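# Put the phone on the comic and laptop on stand

## Task

Place the phone lying flat with every part of it resting on the comic book, and place the laptop, closed and with its top side upward, on the laptop stand so that one of its long edges rests against the stand's lips; when finished, the robot may be in contact with neither object.

## Robot and tools

Robot: two arms, left_arm and right_arm, each ending in a two-finger gripper. The fingers point along the gripper's own +z axis and separate along its y axis. The reported hand position is the spot between the finger pads, roughly 1 cm short of the tips.

Frame: the scene frame has its origin at table-top height, halfway between the nominal arm bases. +z is up, +x reaches out over the table, and left_arm sits on the +y side (arm names do not match image left/right). Actual bases are offset from nominal; only a BASES line gives them. Printed positions and orientations may be wrong by a few centimetres, more at long reach. Friction and weight can leave a gripper resting a centimetre or more away from its command with no contact involved.

Row format (shared by execute_actions and move): one flat list of 14 numbers, each in [-1, 1], always covering both arms: dx, dy, dz, rx, ry, rz, opening for left_arm, then those seven for right_arm. dx..rz are offsets, not poses: they are measured along scene axes from that arm's Hand target as it stood when the action or move began, with rotation about the Hand target's position. 1.0 equals 0.6 m or 180 degrees; rx, ry, rz form a single rotation vector. A translation longer than 1.0 may be scaled down along its direction. Opening is absolute, not an offset: +1 fully open (0.094 m), -1 closed. Sending six zeros re-commands an arm's current Hand target; a zero in the opening slot is a real command, so repeat an arm's present opening if it should stay unchanged.

execute_actions(actions, cameras): actions is a list of actions; each action is a list of up to 15 rows, one per 1/30 s step, the last row held to fill 15 steps. Every row counts from the action's starting Hand target, not from the previous row; a new action starts from the updated target, so repeating an offset keeps moving. An empty actions list just returns state and images. cameras selects images: omitted, null or ["all"] gives all, [] gives none; an invalid name rejects the call.

move(target, speed, blend, opening_speed, blocking, cameras): target is one 14-number row, or a list of up to 15 rows, all offsets from the same starting Hand targets. Grippers travel straight paths that finish together, at least 0.5 s and capped at 10 s. speed is m/s, 0.002 to 4.3, default 0.25 (rotation up to twice that in rad/s), one value or one per target. blend is in metres for rounding corners of a list. opening_speed is the rate of opening change per second on the -1..+1 scale, at least 0.2; use it low when closing on fragile items. blocking=false returns after about 0.5 s while the move continues. Paths ignore obstacles and the other arm; grippers lag and can overshoot, especially when fast or when an arm is nearly straight. Avoid paths passing close to an arm's own base, as that can flip its shoulder posture; go around. The result adds a move: line with the ending (done, off_target, moving, held, fault) and limits (paced = command clipped, held = steps withheld). done means at rest within 10 mm and 2 degrees; neither done nor off_target indicates contact.

wait(seconds, cameras): 0 to 10 s, arms keep their last command; a running move continues. stop(cameras): brakes a running move, needing room if fast. zoom_image(camera, region): camera is cam_head_left or cam_head_right (both 896x504); region is [x0, y0, x1, y1] pixels from the top-left, at most 504x504. finished_scene(scene): ends the scene irreversibly, scene being this scene's number; call only once both objects are placed, settled and untouched.

Control details: each step the commanded orientation is clipped to within 40 degrees of the measured one; position takes priority when both cannot be reached. Hand target in results is the last command after clipping. A gripper often stops short; a further action (even zeros) re-requests the target, and any remaining gap can be sent as an offset. Tiny moves may not start. An arm blocked by an object keeps pushing until commanded away; to release a push, command a target back past the gripper.

Gripping: grip_measured uses the opening scale; empty it may read up to ~2.7 mm wide; on a hard part under full squeeze it reads up to ~3 mm narrower (or ~1.4 mm wider). Commanding about 0.05 below the contact reading (0.11+ for small or round items) gives full force, roughly 50-64 N per pad. To release, command well above grip_measured. grip_effort_nm is motor effort (negative closing) with offset and friction; not a pad force.

Joint torques follow Joint positions order, include gravity, have per-unit offsets and noise; joints 3 and 4 wrap at ±28 N m. Joint velocities reading within noise means the arm is still. Joint ranges (rad): waist -2.880..2.880, shoulder 0.000..3.142, elbow 0.000..3.019 (straight 2.964), wrist pitch -1.693..1.571, wrist yaw -1.571..1.571, wrist roll -2.094..2.094.

Avoid: dropping or knocking anything off the table (that fails the task), releasing moving objects, fast impacts and heavy pushing, clashes between the arms or one gripper closing on the other's fingers (can fail the scene; the clearance check does not stop gripper-to-gripper contact), and long holding, stretched reach or pushing at unreachable poses, which heat motors: a MOTOR HOT line appears near 85 °C and at 100 °C the arm goes limp for 30-60 s. Loose objects may occasionally be nudged by outside pushes.

Each tool is called after ">>>" as name(argument=value, ...) on one line, values as JSON.

## Session

Scene 1 solved. Now scene 2.

>>> execute_actions(actions=[])

>>> zoom_image(camera="cam_head_left", region=[100, 130, 560, 400])

>>> zoom_image(camera="cam_head_right", region=[100, 130, 560, 400])

Scene clock: 0.00 s.
left_arm: end_effector_position=(+0.5762, +0.0326, +0.2203) grip_measured=+1.000 grip_effort_nm=n/a end_effector_quat_wxyz=(+0.373, -0.189, +0.872, +0.255) | right_arm: end_effector_position=(+0.2773, -0.6663, +0.2408) grip_measured=+1.000 grip_effort_nm=n/a end_effector_quat_wxyz=(+0.133, +0.606, +0.784, +0.005)
Joint positions: left_arm=[-0.632 1.766 1.516 -1.115 -0.923 -0.928 0.094] | right_arm=[-0.891 1.408 1.311 -1.216 -0.069 0.44 0.094]
Joint velocities: within noise
Joint torques (N m): no reading
Motor temperatures (°C): left_arm=[22 26 34 24 29 23 28] | right_arm=[26 32 36 25 24 23 25]
Heat: left arm: hottest elbow 34 °C; right arm: hottest elbow 36 °C.
Hand target: left_arm +0.5823, +0.0284, +0.2385; +0.386, -0.198, +0.868, +0.242 | right_arm +0.2820, -0.6720, +0.2484; +0.142, +0.605, +0.783, +0.003
Tool commands: left_gripper/opening=+1.0 right_gripper/opening=+1.0

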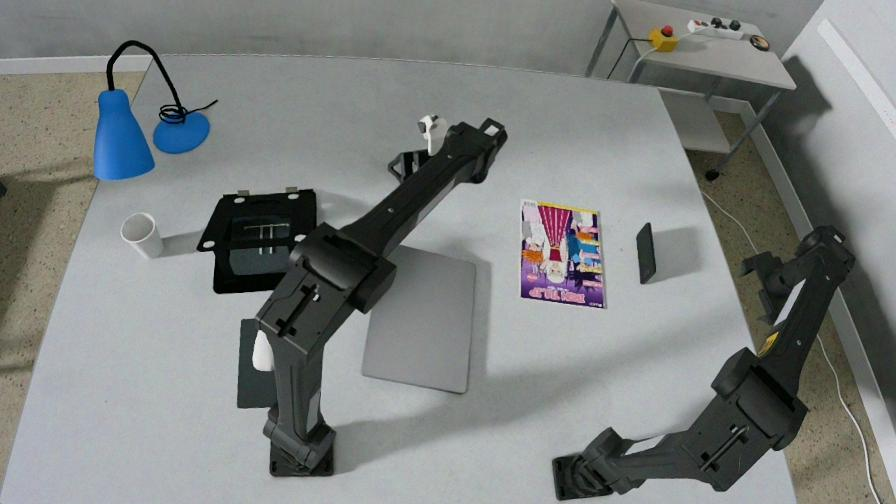

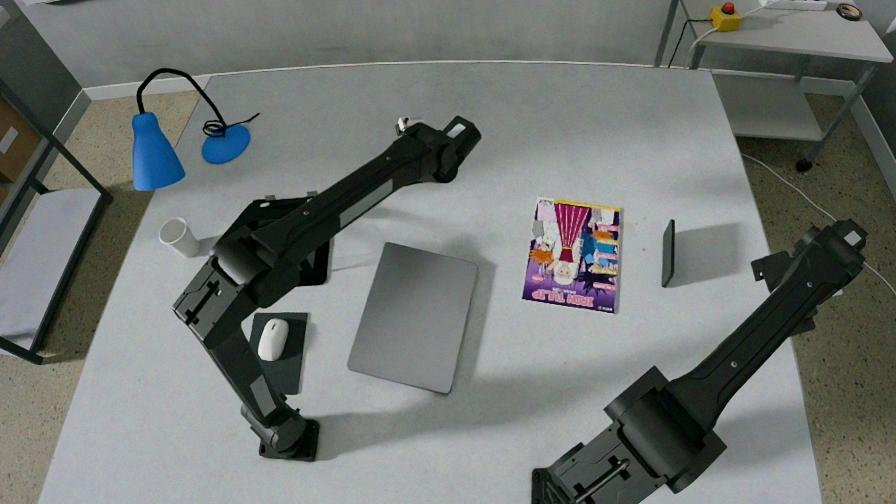

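Scaled by 1.096.

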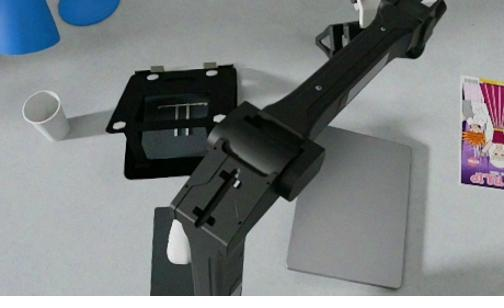

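Scaled by 1.096.

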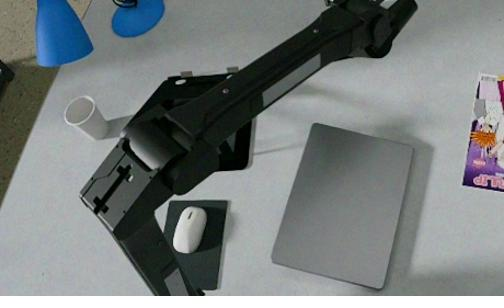

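>>> move(target=[[-0.05,0.1,0.25,0,0,0,-1,0,0,0,0,0,0,1],[-0.45,0.4,0.25,0,0,0,-1,0,0,0,0,0,0,0.2]], speed=0.3)

>>> zoom_image(camera="cam_head_right", region=[300, 200, 520, 420])

>>> zoom_image(camera="cam_head_left", region=[300, 200, 520, 420])

>>> zoom_image(camera="cam_head_left", region=[500, 180, 700, 330])

Scene clock: 8.27 s.
left_arm: end_effector_position=(+0.3136, +0.2641, +0.3927) grip_measured=-0.981 grip_effort_nm=-1.004 end_effector_quat_wxyz=(+0.394, -0.198, +0.866, +0.235) | right_arm: end_effector_position=(+0.2773, -0.6663, +0.2408) grip_measured=+0.202 grip_effort_nm=-0.076 end_effector_quat_wxyz=(+0.133, +0.606, +0.784, +0.005)
Joint positions: left_arm=[-0.42 0.765 1.07 -1.358 -0.841 -0.606 0.001] | right_arm=[-0.891 1.408 1.311 -1.216 -0.069 0.44 0.056]
Joint velocities: within noise
Joint torques (N m): left_arm=[-0.56 -2.43 9.8 0.87 -0.37 0.05] | right_arm=[0.5 -14.1 10.84 0.64 0.02 0.14]
Motor temperatures (°C): left_arm=[22 27 35 24 29 23 28] | right_arm=[26 33 38 25 24 23 24]
Heat: left arm: hottest elbow 35 °C; right arm: hottest elbow 38 °C.
Hand target: left_arm +0.3124, +0.2684, +0.3885; +0.386, -0.198, +0.868, +0.242 | right_arm +0.2820, -0.6720, +0.2484; +0.142, +0.605, +0.783, +0.003
Off the commanded pose: left_arm 0.006 m, 1 deg | right_arm 0.011 m, 1 deg.
move: off_target (right_arm); target 2's new opening was sent with right_arm's hand 0.011 m and 1 deg from that target

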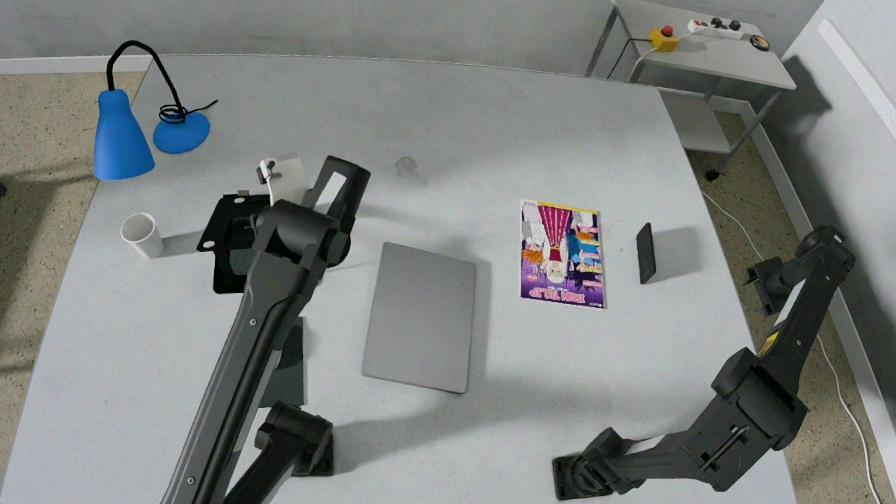

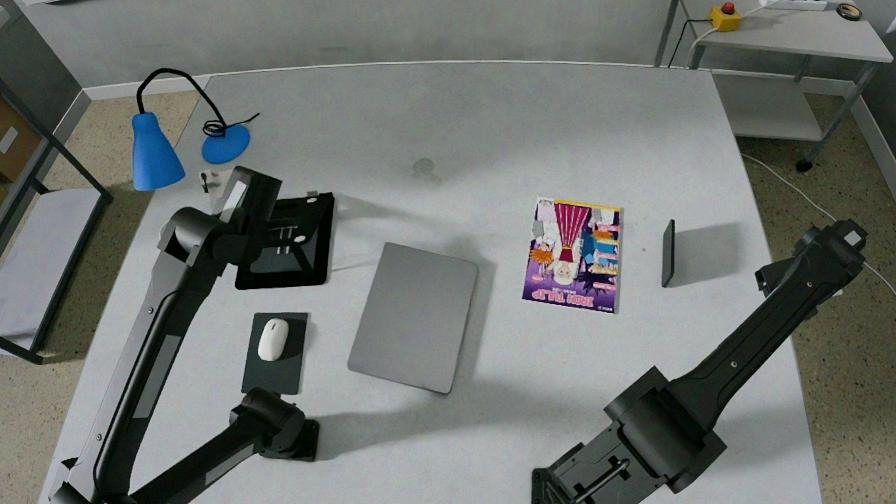

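Scaled by 2.291.

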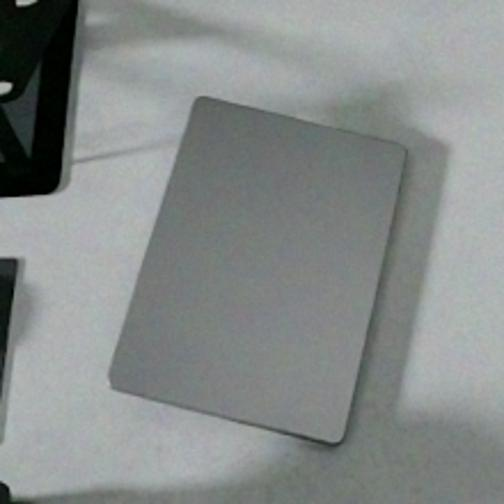

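Scaled by 2.291.

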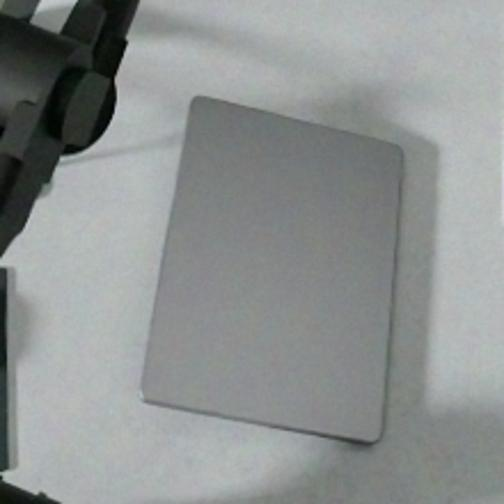

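Scaled by 2.520.

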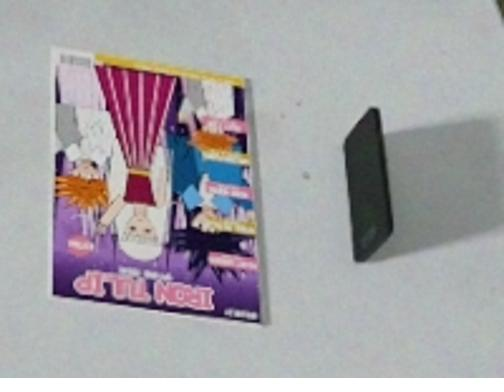

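>>> move(target=[[0,0,0,0,0,0,-1,0.313,0.253,0.0,0.005,0.096,0.371,0.6]], speed=0.25)

>>> zoom_image(camera="cam_head_left", region=[560, 160, 740, 320])

>>> zoom_image(camera="cam_head_right", region=[580, 160, 760, 320])

Scene clock: 100.80 s.
left_arm: end_effector_position=(+0.3136, +0.2641, +0.3927) grip_measured=-0.981 grip_effort_nm=-1.004 end_effector_quat_wxyz=(+0.394, -0.198, +0.866, +0.235) | right_arm: end_effector_position=(+0.4532, -0.5163, +0.2423) grip_measured=+0.599 grip_effort_nm=0.066 end_effector_quat_wxyz=(-0.007, +0.078, +0.997, +0.003)
Joint positions: left_arm=[-0.42 0.765 1.07 -1.358 -0.841 -0.606 0.001] | right_arm=[-0.41 1.723 1.707 -1.57 -0.001 -0.248 0.075]
Joint velocities: within noise
Joint torques (N m): left_arm=[-0.79 -3.02 9.69 0.96 -0.36 0.08] | right_arm=[0.85 -17.26 13.11 -0.21 0.09 0.09]
Motor temperatures (°C): left_arm=[22 26 37 24 28 23 29] | right_arm=[26 35 49 25 24 23 24]
Heat: left arm: hottest elbow 37 °C; right arm: hottest elbow 49 °C.
Hand target: left_arm +0.3124, +0.2684, +0.3885; +0.386, -0.198, +0.868, +0.242 | right_arm +0.4698, -0.5201, +0.2484; +0.000, +0.071, +0.997, +0.000
Off the commanded pose: left_arm 0.006 m, 1 deg | right_arm 0.018 m, 1 deg.
move: off_target (right_arm)

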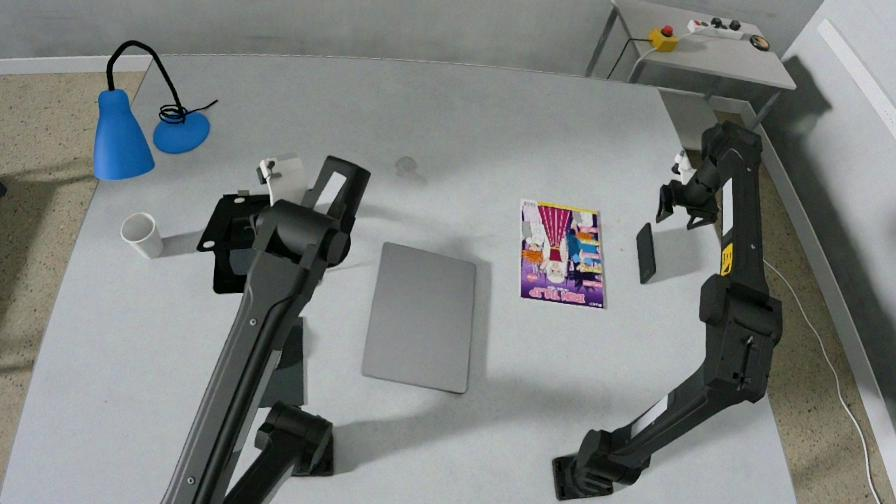

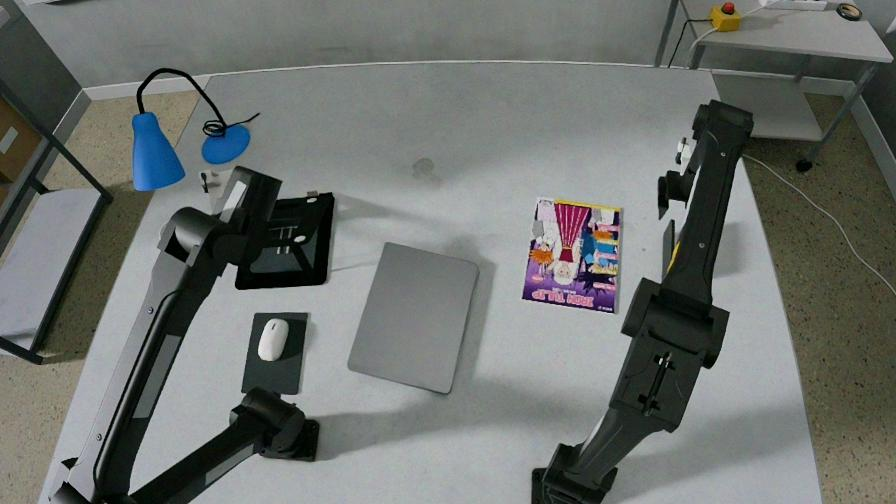

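Scaled by 2.800.

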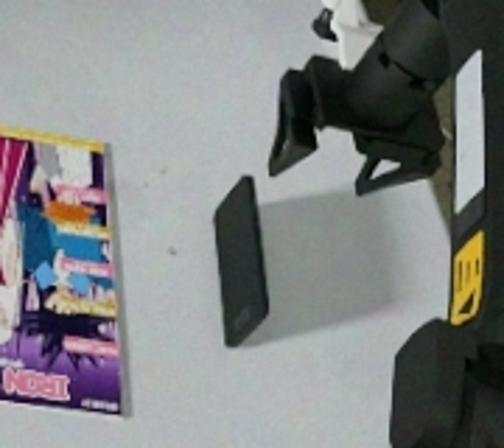

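Scaled by 2.800.

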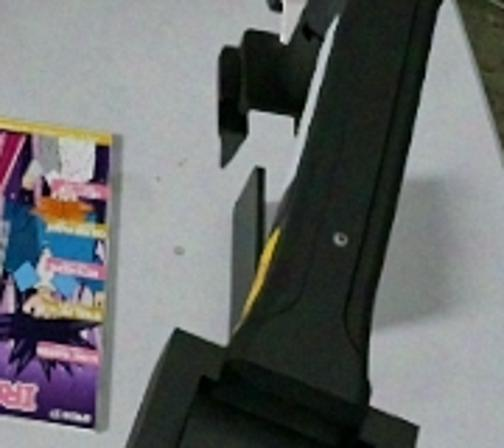

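>>> move(target=[0,0,0,0,0,0,-1,0.033,0.0,-0.23,0,0,0,0.6], speed=0.15)

>>> zoom_image(camera="cam_head_left", region=[580, 180, 740, 320])

>>> zoom_image(camera="cam_head_right", region=[600, 180, 760, 320])

Scene clock: 106.47 s.
left_arm: end_effector_position=(+0.3136, +0.2641, +0.3927) grip_measured=-0.981 grip_effort_nm=-1.004 end_effector_quat_wxyz=(+0.394, -0.198, +0.866, +0.235) | right_arm: end_effector_position=(+0.4873, -0.5263, +0.1291) grip_measured=+0.599 grip_effort_nm=0.066 end_effector_quat_wxyz=(+0.012, +0.074, +0.997, -0.004)
Joint positions: left_arm=[-0.42 0.765 1.07 -1.358 -0.841 -0.606 0.001] | right_arm=[-0.403 1.834 1.56 -1.271 -0.001 -0.249 0.075]
Joint velocities: within noise
Joint torques (N m): left_arm=[-0.26 -2.55 9.8 1.01 -0.38 0.14] | right_arm=[1.26 -19.25 7.75 0.57 0.09 0.2]
Motor temperatures (°C): left_arm=[22 26 37 24 28 23 29] | right_arm=[26 35 48 25 24 23 24]
Heat: left arm: hottest elbow 37 °C; right arm: hottest elbow 48 °C.
Hand target: left_arm +0.3124, +0.2684, +0.3885; +0.386, -0.198, +0.868, +0.242 | right_arm +0.4897, -0.5202, +0.1105; +0.000, +0.071, +0.997, +0.000
Off the commanded pose: left_arm 0.006 m, 1 deg | right_arm 0.020 m, 2 deg.
move: off_target (right_arm)

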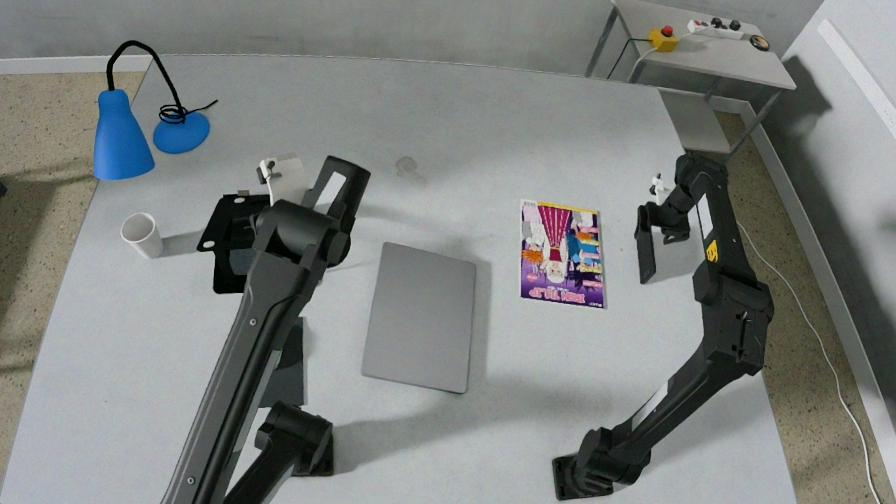

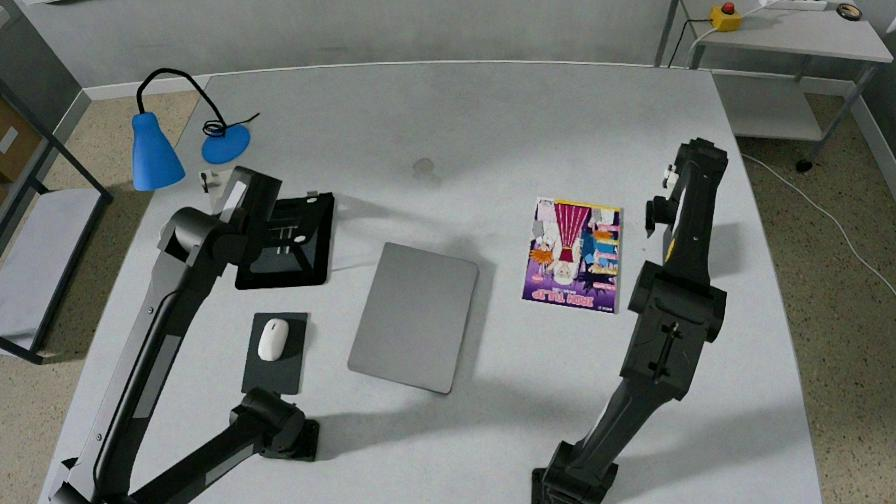

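Scaled by 3.150.

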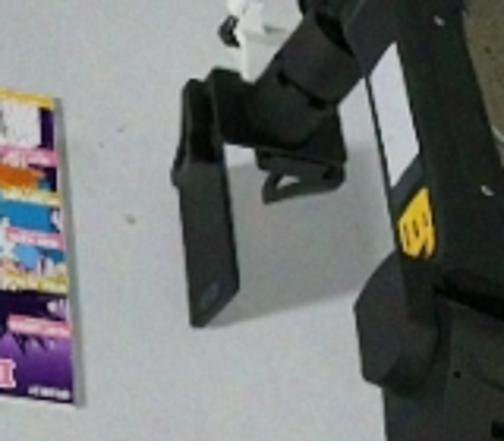

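Scaled by 3.150.

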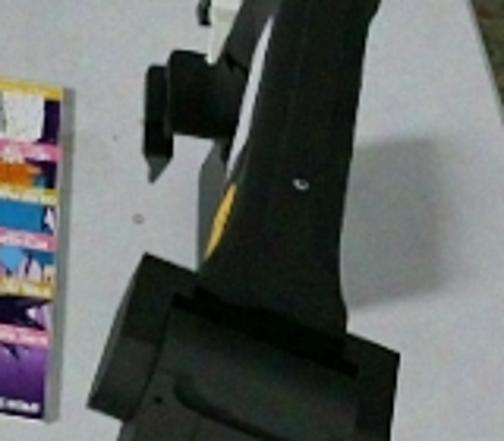

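>>> move(target=[[0,0,0,0,0,0,-1,0.015,-0.025,0.0,0,0,0,0.6],[0,0,0,0,0,0,-1,0.015,-0.025,-0.115,0,0,0,0.6]], speed=0.1)

>>> zoom_image(camera="cam_head_left", region=[580, 180, 740, 320])

>>> zoom_image(camera="cam_head_right", region=[600, 180, 760, 320])

Scene clock: 118.57 s.
left_arm: end_effector_position=(+0.3136, +0.2641, +0.3927) grip_measured=-0.981 grip_effort_nm=-1.004 end_effector_quat_wxyz=(+0.394, -0.198, +0.866, +0.235) | right_arm: end_effector_position=(+0.5029, -0.5329, +0.0620) grip_measured=+0.599 grip_effort_nm=0.061 end_effector_quat_wxyz=(+0.014, +0.072, +0.997, -0.004)
Joint positions: left_arm=[-0.42 0.765 1.07 -1.358 -0.841 -0.606 0.001] | right_arm=[-0.403 1.934 1.522 -1.131 -0.001 -0.253 0.075]
Joint velocities: within noise
Joint torques (N m): left_arm=[-0.38 -2.61 9.94 0.81 -0.34 0.08] | right_arm=[0.03 -20.01 7.36 0.58 0.07 0.09]
Motor temperatures (°C): left_arm=[22 26 37 24 28 23 29] | right_arm=[26 36 46 25 24 23 24]
Heat: left arm: hottest elbow 37 °C; right arm: hottest elbow 46 °C.
Hand target: left_arm +0.3124, +0.2684, +0.3885; +0.386, -0.198, +0.868, +0.242 | right_arm +0.4987, -0.5352, +0.0414; +0.000, +0.071, +0.997, +0.000
Off the commanded pose: left_arm 0.006 m, 1 deg | right_arm 0.021 m, 2 deg.
move: off_target (right_arm)

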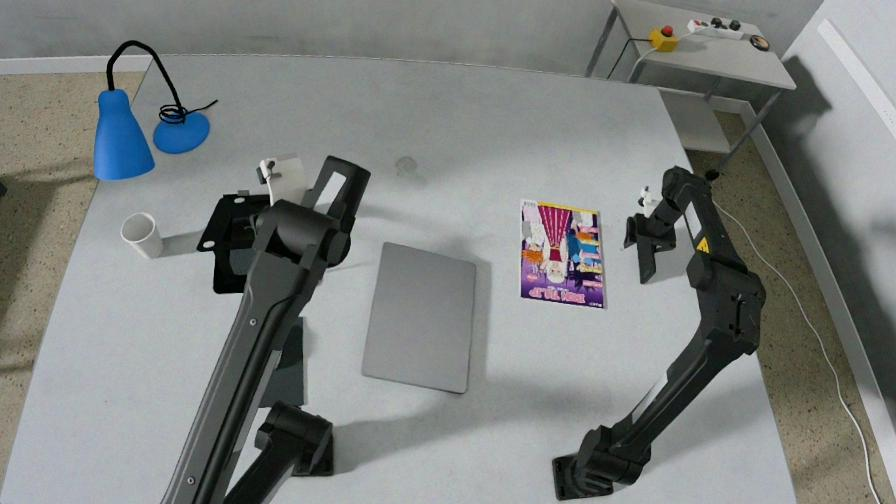

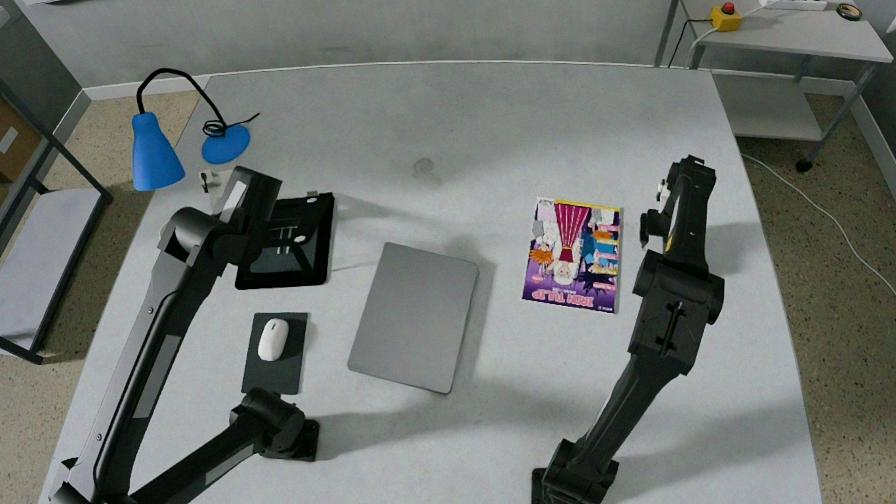

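Scaled by 3.150.

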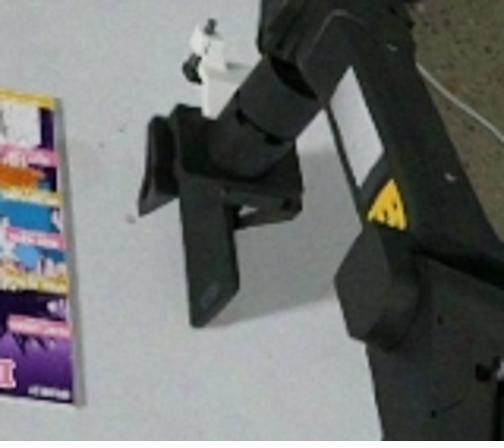

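Scaled by 3.150.

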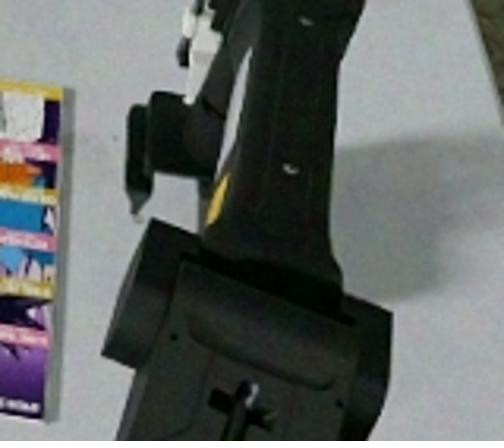

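>>> move(target=[[0,0,0,0,0,0,-1,0,-0.033,0.0,0,0,0,0.6],[0,0,0,0,0,0,-1,0,-0.033,0,0,0,0,-0.7]], speed=0.1, opening_speed=0.4)

>>> zoom_image(camera="cam_head_left", region=[580, 180, 740, 320])

>>> zoom_image(camera="cam_head_right", region=[600, 180, 760, 320])

Scene clock: 127.90 s.
left_arm: end_effector_position=(+0.3136, +0.2641, +0.3927) grip_measured=-0.981 grip_effort_nm=-1.004 end_effector_quat_wxyz=(+0.394, -0.198, +0.866, +0.235) | right_arm: end_effector_position=(+0.4951, -0.5482, +0.0540) grip_measured=-0.697 grip_effort_nm=-0.110 end_effector_quat_wxyz=(+0.006, +0.070, +0.998, -0.003)
Joint positions: left_arm=[-0.42 0.765 1.07 -1.358 -0.841 -0.606 0.001] | right_arm=[-0.432 1.948 1.522 -1.131 0.002 -0.286 0.014]
Joint velocities: within noise
Joint torques (N m): left_arm=[0.03 -2.78 10.02 0.85 -0.4 0.01] | right_arm=[-0.21 -19.08 9.47 0.2 -0.01 0.09]
Motor temperatures (°C): left_arm=[22 26 37 24 28 23 29] | right_arm=[26 36 45 25 24 23 24]
Heat: left arm: hottest elbow 37 °C; right arm: hottest elbow 45 °C.
Hand target: left_arm +0.3124, +0.2684, +0.3885; +0.386, -0.198, +0.868, +0.242 | right_arm +0.4987, -0.5550, +0.0414; +0.000, +0.071, +0.997, +0.000
Off the commanded pose: left_arm 0.006 m, 1 deg | right_arm 0.015 m, 1 deg.
move: off_target (right_arm); target 2's new opening was sent with right_arm's hand 0.015 m and 1 deg from that target

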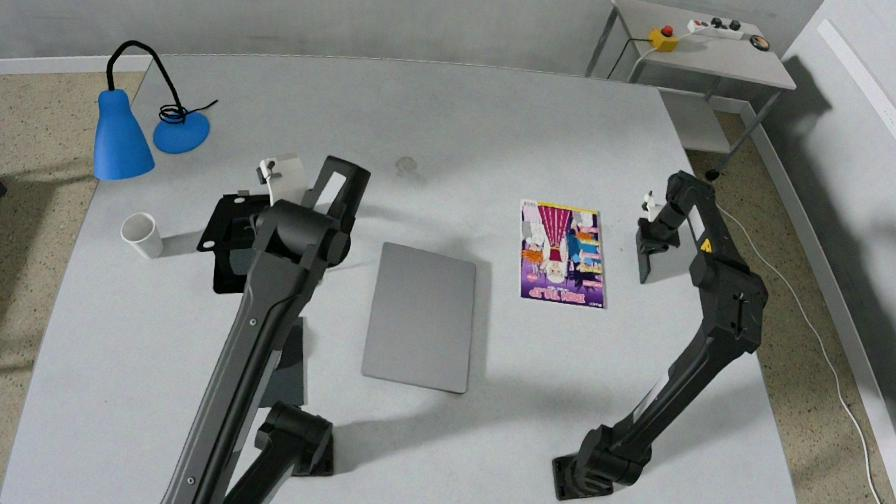

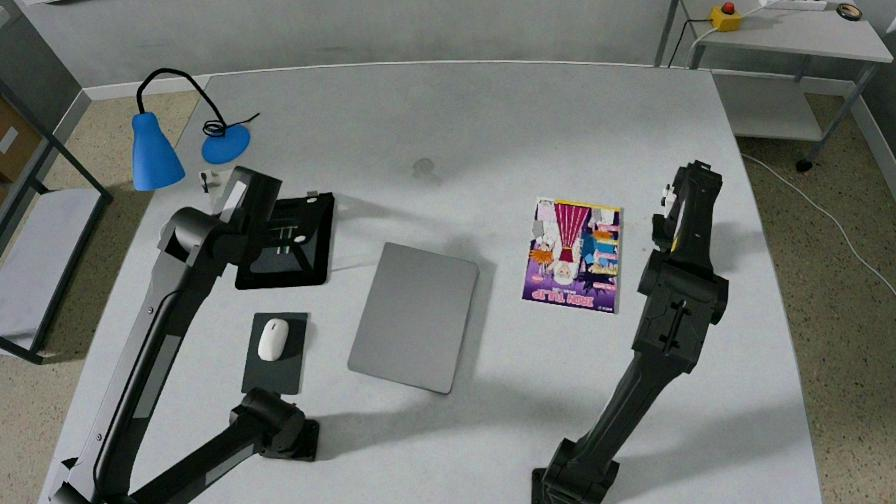

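Scaled by 3.150.

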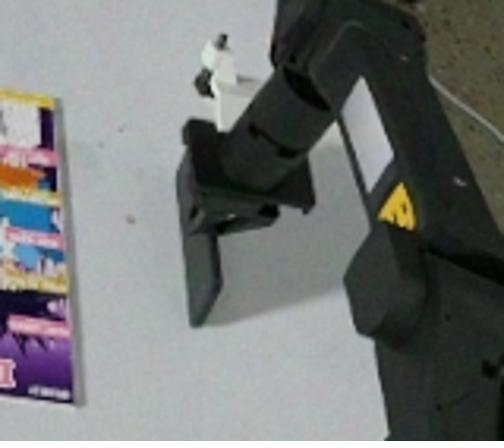

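Scaled by 3.150.

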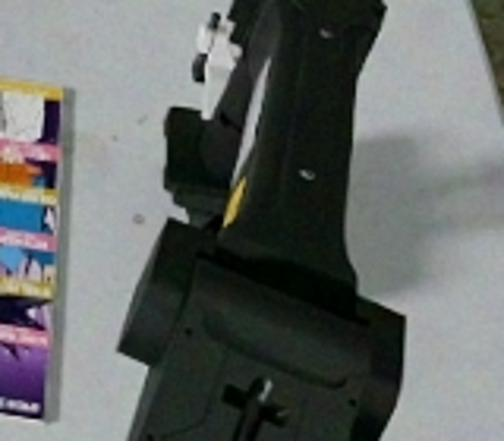

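>>> move(target=[0,0,0,0,0,0,-1,0,0.0,0.0,0,0,0,-0.95], opening_speed=0.2, cameras=[])

>>> move(target=[0,0,0,0,0,0,-1,-0.0,0.0,0.15,0,0,0,-0.95], speed=0.1)

>>> zoom_image(camera="cam_head_left", region=[580, 180, 740, 320])

>>> zoom_image(camera="cam_head_right", region=[600, 180, 760, 320])

Scene clock: 133.07 s.
left_arm: end_effector_position=(+0.3136, +0.2641, +0.3927) grip_measured=-0.981 grip_effort_nm=-0.999 end_effector_quat_wxyz=(+0.394, -0.198, +0.866, +0.235) | right_arm: end_effector_position=(+0.4950, -0.5483, +0.0540) grip_measured=-0.846 grip_effort_nm=-1.038 end_effector_quat_wxyz=(+0.006, +0.070, +0.998, -0.004)
Joint positions: left_arm=[-0.42 0.765 1.07 -1.358 -0.841 -0.606 0.001] | right_arm=[-0.432 1.948 1.522 -1.131 0.002 -0.286 0.007]
Joint velocities: within noise
Joint torques (N m): left_arm=[-0.38 -3.02 9.65 0.92 -0.39 0.11] | right_arm=[-0.09 -19.78 9.48 0.21 -0.04 0.1]
Motor temperatures (°C): left_arm=[22 26 37 24 28 23 29] | right_arm=[26 36 45 25 24 23 25]
Heat: left arm: hottest elbow 37 °C; right arm: hottest elbow 45 °C.
Hand target: left_arm +0.3124, +0.2684, +0.3885; +0.386, -0.198, +0.868, +0.242 | right_arm +0.4987, -0.5550, +0.0414; +0.000, +0.071, +0.997, +0.000
Off the commanded pose: left_arm 0.006 m, 1 deg | right_arm 0.015 m, 1 deg.
move: off_target (right_arm)
No camera images: "cameras" was empty.

Scene clock: 134.70 s.
left_arm: end_effector_position=(+0.3136, +0.2641, +0.3927) grip_measured=-0.981 grip_effort_nm=-1.004 end_effector_quat_wxyz=(+0.394, -0.198, +0.866, +0.235) | right_arm: end_effector_position=(+0.4812, -0.5419, +0.1000) grip_measured=-0.846 grip_effort_nm=-1.033 end_effector_quat_wxyz=(-0.032, +0.070, +0.997, +0.011)
Joint positions: left_arm=[-0.42 0.765 1.07 -1.358 -0.841 -0.606 0.001] | right_arm=[-0.432 1.917 1.601 -1.324 0.002 -0.286 0.007]
Joint velocities: within noise
Joint torques (N m): left_arm=[-0.15 -3.02 9.81 0.99 -0.38 0.08] | right_arm=[-0.15 -23.47 12.68 -0.36 0 0.09]
Motor temperatures (°C): left_arm=[22 26 37 24 28 23 29] | right_arm=[26 36 45 25 24 23 25]
Heat: left arm: hottest elbow 37 °C; right arm: hottest elbow 45 °C.
Hand target: left_arm +0.3124, +0.2684, +0.3885; +0.386, -0.198, +0.868, +0.242 | right_arm +0.4987, -0.5550, +0.1314; +0.000, +0.071, +0.997, +0.000
Off the commanded pose: left_arm 0.006 m, 1 deg | right_arm 0.038 m, 4 deg.
move: off_target (right_arm)

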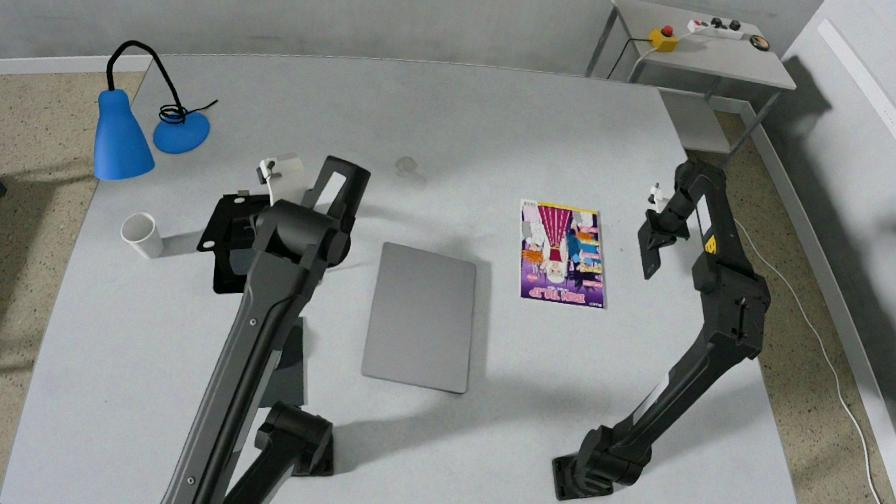

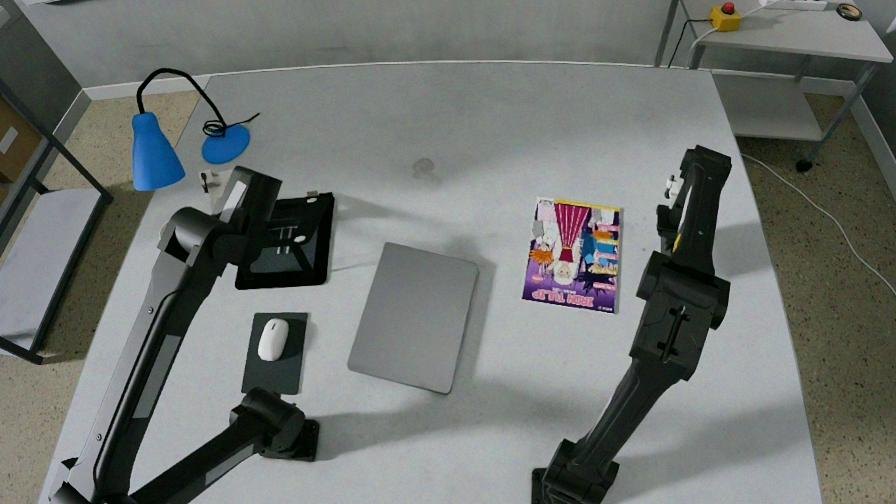

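Scaled by 3.150.

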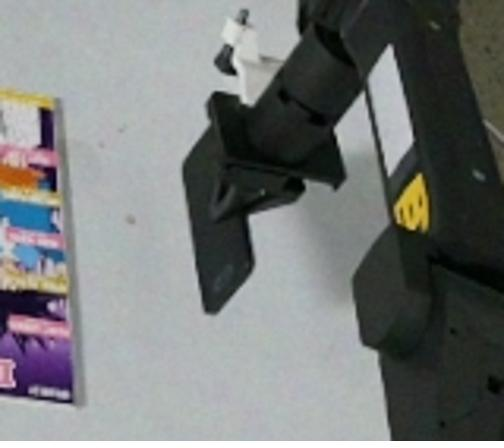

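Scaled by 3.150.

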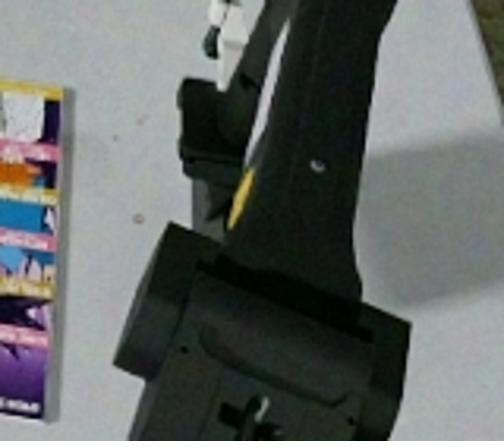

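>>> move(target=[[0,0,0,0,0,0,-1,0.0,0.05,0.2,0,0,0,-0.95],[0,0,0,0,0,0,-1,0.02,0.375,0.2,0,0,0,-0.95],[0,0,0,0,0,0,-1,0.02,0.375,0.15,-0.385,0.054,0,-0.95]], speed=0.25)

>>> zoom_image(camera="cam_head_left", region=[480, 150, 660, 320])

>>> zoom_image(camera="cam_head_right", region=[480, 150, 660, 320])

Scene clock: 144.50 s.
left_arm: end_effector_position=(+0.3136, +0.2641, +0.3927) grip_measured=-0.981 grip_effort_nm=-1.004 end_effector_quat_wxyz=(+0.394, -0.198, +0.866, +0.235) | right_arm: end_effector_position=(+0.5112, -0.3357, +0.2323) grip_measured=-0.847 grip_effort_nm=-1.038 end_effector_quat_wxyz=(+0.048, +0.021, +0.844, -0.533)
Joint positions: left_arm=[-0.42 0.765 1.07 -1.358 -0.841 -0.606 0.001] | right_arm=[0.234 1.878 1.625 -1.67 1.098 0.505 0.007]
Joint velocities: within noise
Joint torques (N m): left_arm=[-0.73 -2.55 9.92 0.9 -0.36 0.04] | right_arm=[1.26 -20.6 7.23 -0.79 0.86 0.29]
Motor temperatures (°C): left_arm=[22 26 37 24 28 23 30] | right_arm=[26 36 46 25 24 23 25]
Heat: left arm: hottest elbow 37 °C; right arm: hottest elbow 46 °C.
Hand target: left_arm +0.3124, +0.2684, +0.3885; +0.386, -0.198, +0.868, +0.242 | right_arm +0.5107, -0.3301, +0.2214; -0.040, +0.058, +0.817, -0.572
Off the commanded pose: left_arm 0.006 m, 1 deg | right_arm 0.012 m, 12 deg.
joint sent to its limit (right arm) — joint 4 (wrist pitch), lower limit. The joint targets are off in orientation, not in position.
move: off_target (right_arm)

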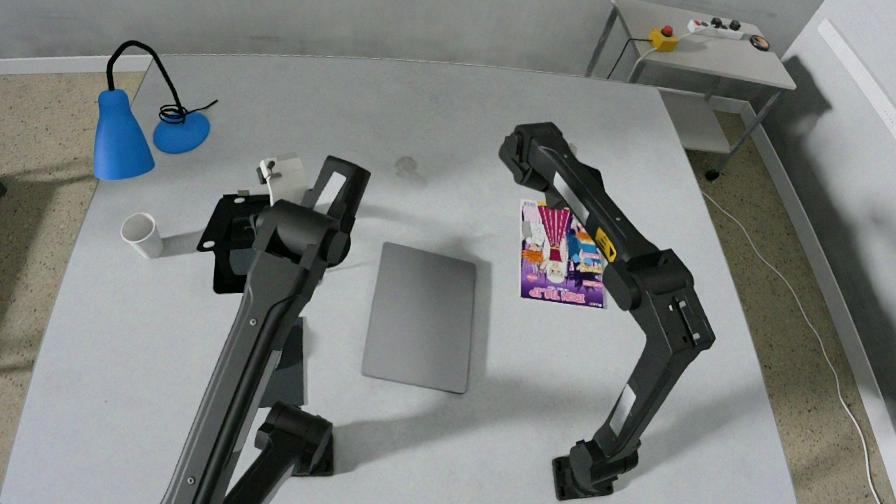

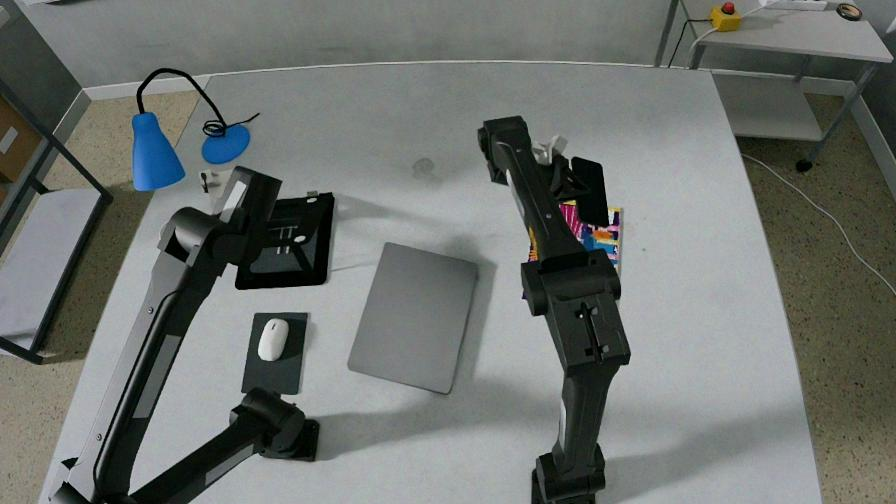

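Scaled by 2.800.

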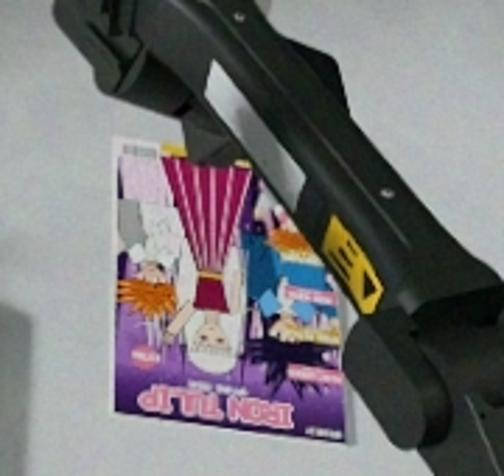

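Scaled by 2.800.

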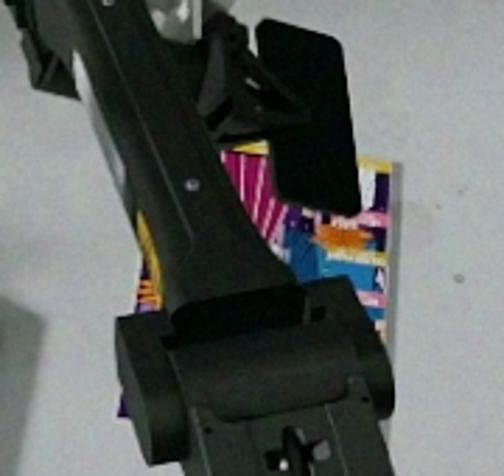

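>>> move(target=[[0,0,0,0,0,0,-1,0.0,0.0,-0.2,0,0,0,-0.95],[0,0,0,0,0,0,-1,0.0,-0.01,-0.29,0,0,0,-0.95]], speed=0.12)

>>> zoom_image(camera="cam_head_left", region=[480, 150, 660, 320])

>>> zoom_image(camera="cam_head_right", region=[480, 150, 660, 320])

Scene clock: 150.97 s.
left_arm: end_effector_position=(+0.3136, +0.2641, +0.3927) grip_measured=-0.981 grip_effort_nm=-1.004 end_effector_quat_wxyz=(+0.394, -0.198, +0.866, +0.235) | right_arm: end_effector_position=(+0.5033, -0.3348, +0.0473) grip_measured=-0.847 grip_effort_nm=-1.038 end_effector_quat_wxyz=(-0.032, +0.047, +0.824, -0.564)
Joint positions: left_arm=[-0.42 0.765 1.07 -1.358 -0.841 -0.606 0.001] | right_arm=[0.234 2.227 1.598 -1.67 1.065 0.794 0.007]
Joint velocities: within noise
Joint torques (N m): left_arm=[0.44 -2.78 9.72 1.01 -0.36 0.1] | right_arm=[0.03 -22.95 8.03 -1.29 0.58 0.21]
Motor temperatures (°C): left_arm=[22 26 37 24 28 23 30] | right_arm=[26 37 46 25 24 23 26]
Heat: left arm: hottest elbow 37 °C; right arm: hottest elbow 46 °C.
Hand target: left_arm +0.3124, +0.2684, +0.3885; +0.386, -0.198, +0.868, +0.242 | right_arm +0.5107, -0.3361, +0.0475; -0.040, +0.058, +0.817, -0.572
Off the commanded pose: left_arm 0.006 m, 1 deg | right_arm 0.007 m, 2 deg.
joint sent to its limit (right arm) — joint 4 (wrist pitch), lower limit. The joint targets still meet the commanded pose.
move: done

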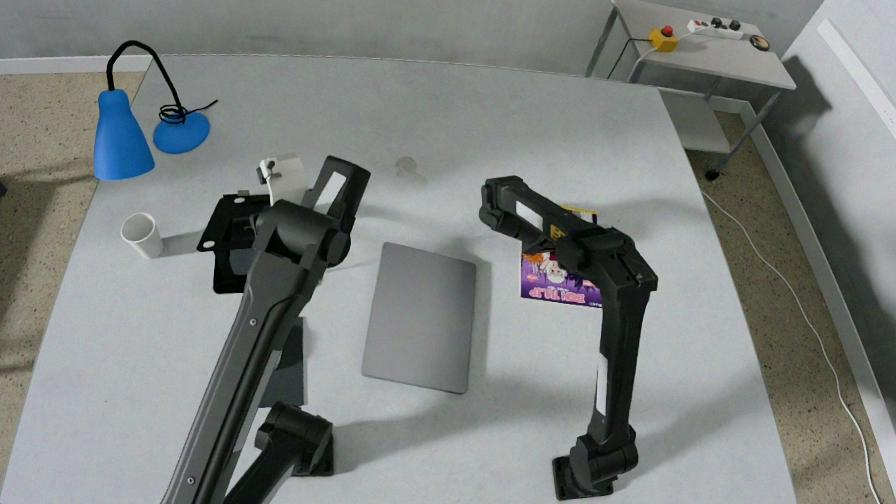

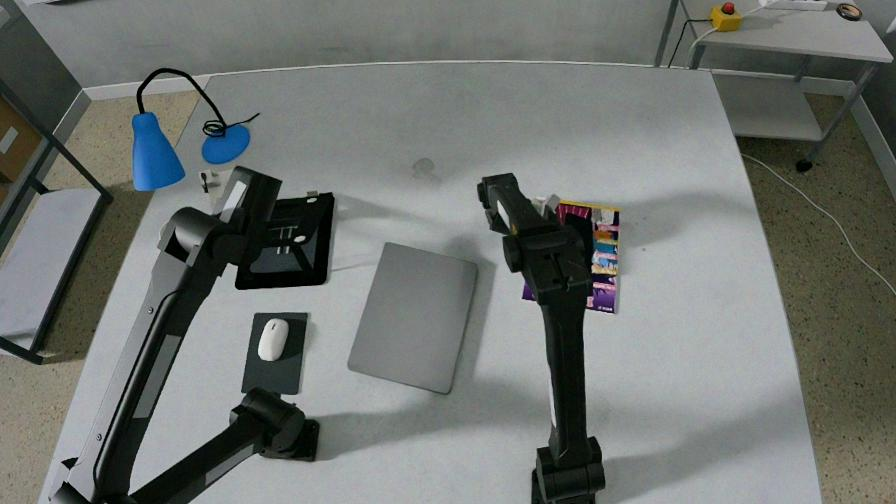

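Scaled by 2.800.

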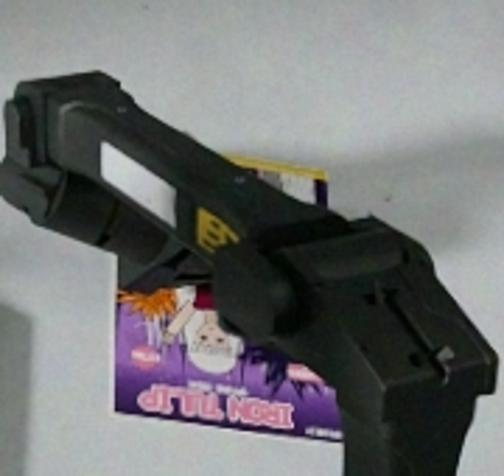

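Scaled by 2.800.

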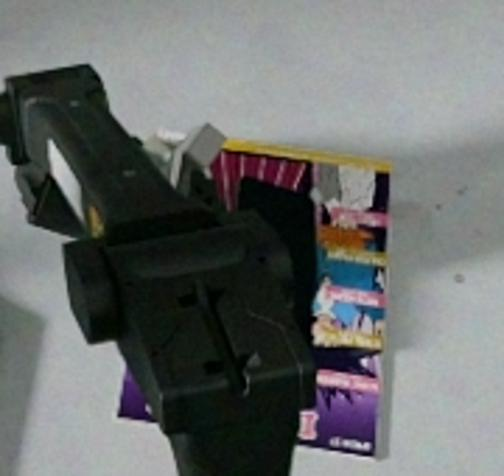

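>>> move(target=[0,0,0,0,0,0,-1,0.0,0.0,-0.03,0,0,0,-0.95], speed=0.05, cameras=[])

>>> move(target=[0,0,0,0,0,0,-1,0.0,0.0,-0.015,0,0,0,-0.95], speed=0.05, cameras=[])

Scene clock: 155.13 s.
left_arm: end_effector_position=(+0.3136, +0.2641, +0.3927) grip_measured=-0.981 grip_effort_nm=-0.999 end_effector_quat_wxyz=(+0.394, -0.198, +0.866, +0.235) | right_arm: end_effector_position=(+0.5005, -0.3352, +0.0333) grip_measured=-0.847 grip_effort_nm=-1.038 end_effector_quat_wxyz=(-0.037, +0.051, +0.822, -0.567)
Joint positions: left_arm=[-0.42 0.765 1.07 -1.358 -0.841 -0.606 0.001] | right_arm=[0.234 2.254 1.598 -1.67 1.061 0.82 0.007]
Joint velocities: within noise
Joint torques (N m): left_arm=[-0.44 -2.67 9.99 0.99 -0.36 0.11] | right_arm=[-0.03 -22.24 8.61 -1.32 0.63 0.3]
Motor temperatures (°C): left_arm=[22 26 37 24 28 23 30] | right_arm=[26 37 46 25 24 23 26]
Heat: left arm: hottest elbow 37 °C; right arm: hottest elbow 46 °C.
Hand target: left_arm +0.3124, +0.2684, +0.3885; +0.386, -0.198, +0.868, +0.242 | right_arm +0.5107, -0.3361, +0.0295; -0.039, +0.059, +0.817, -0.572
Off the commanded pose: left_arm 0.006 m, 1 deg | right_arm 0.011 m, 1 deg.
joint sent to its limit (right arm) — joint 4 (wrist pitch), lower limit. The joint targets still meet the commanded pose.
move: off_target (right_arm)
No camera images: "cameras" was empty.

Scene clock: 156.00 s.
left_arm: end_effector_position=(+0.3136, +0.2641, +0.3927) grip_measured=-0.981 grip_effort_nm=-0.999 end_effector_quat_wxyz=(+0.394, -0.198, +0.866, +0.235) | right_arm: end_effector_position=(+0.5004, -0.3352, +0.0328) grip_measured=-0.847 grip_effort_nm=-1.038 end_effector_quat_wxyz=(-0.034, +0.056, +0.821, -0.567)
Joint positions: left_arm=[-0.42 0.765 1.07 -1.358 -0.841 -0.606 0.001] | right_arm=[0.234 2.256 1.598 -1.67 1.061 0.833 0.007]
Joint velocities: within noise
Joint torques (N m): left_arm=[-0.5 -2.55 9.87 0.84 -0.35 0.11] | right_arm=[0.03 -20.48 9.05 -1.33 0.6 0.33]
Motor temperatures (°C): left_arm=[22 26 37 24 28 23 30] | right_arm=[26 38 46 25 24 23 26]
Heat: left arm: hottest elbow 37 °C; right arm: hottest elbow 46 °C.
Hand target: left_arm +0.3124, +0.2684, +0.3885; +0.386, -0.198, +0.868, +0.242 | right_arm +0.5107, -0.3361, +0.0204; -0.040, +0.058, +0.817, -0.572
Off the commanded pose: left_arm 0.006 m, 1 deg | right_arm 0.016 m, 1 deg.
joint sent to its limit (right arm) — joint 4 (wrist pitch), lower limit. The joint targets still meet the commanded pose.
move: off_target (right_arm)
No camera images: "cameras" was empty.


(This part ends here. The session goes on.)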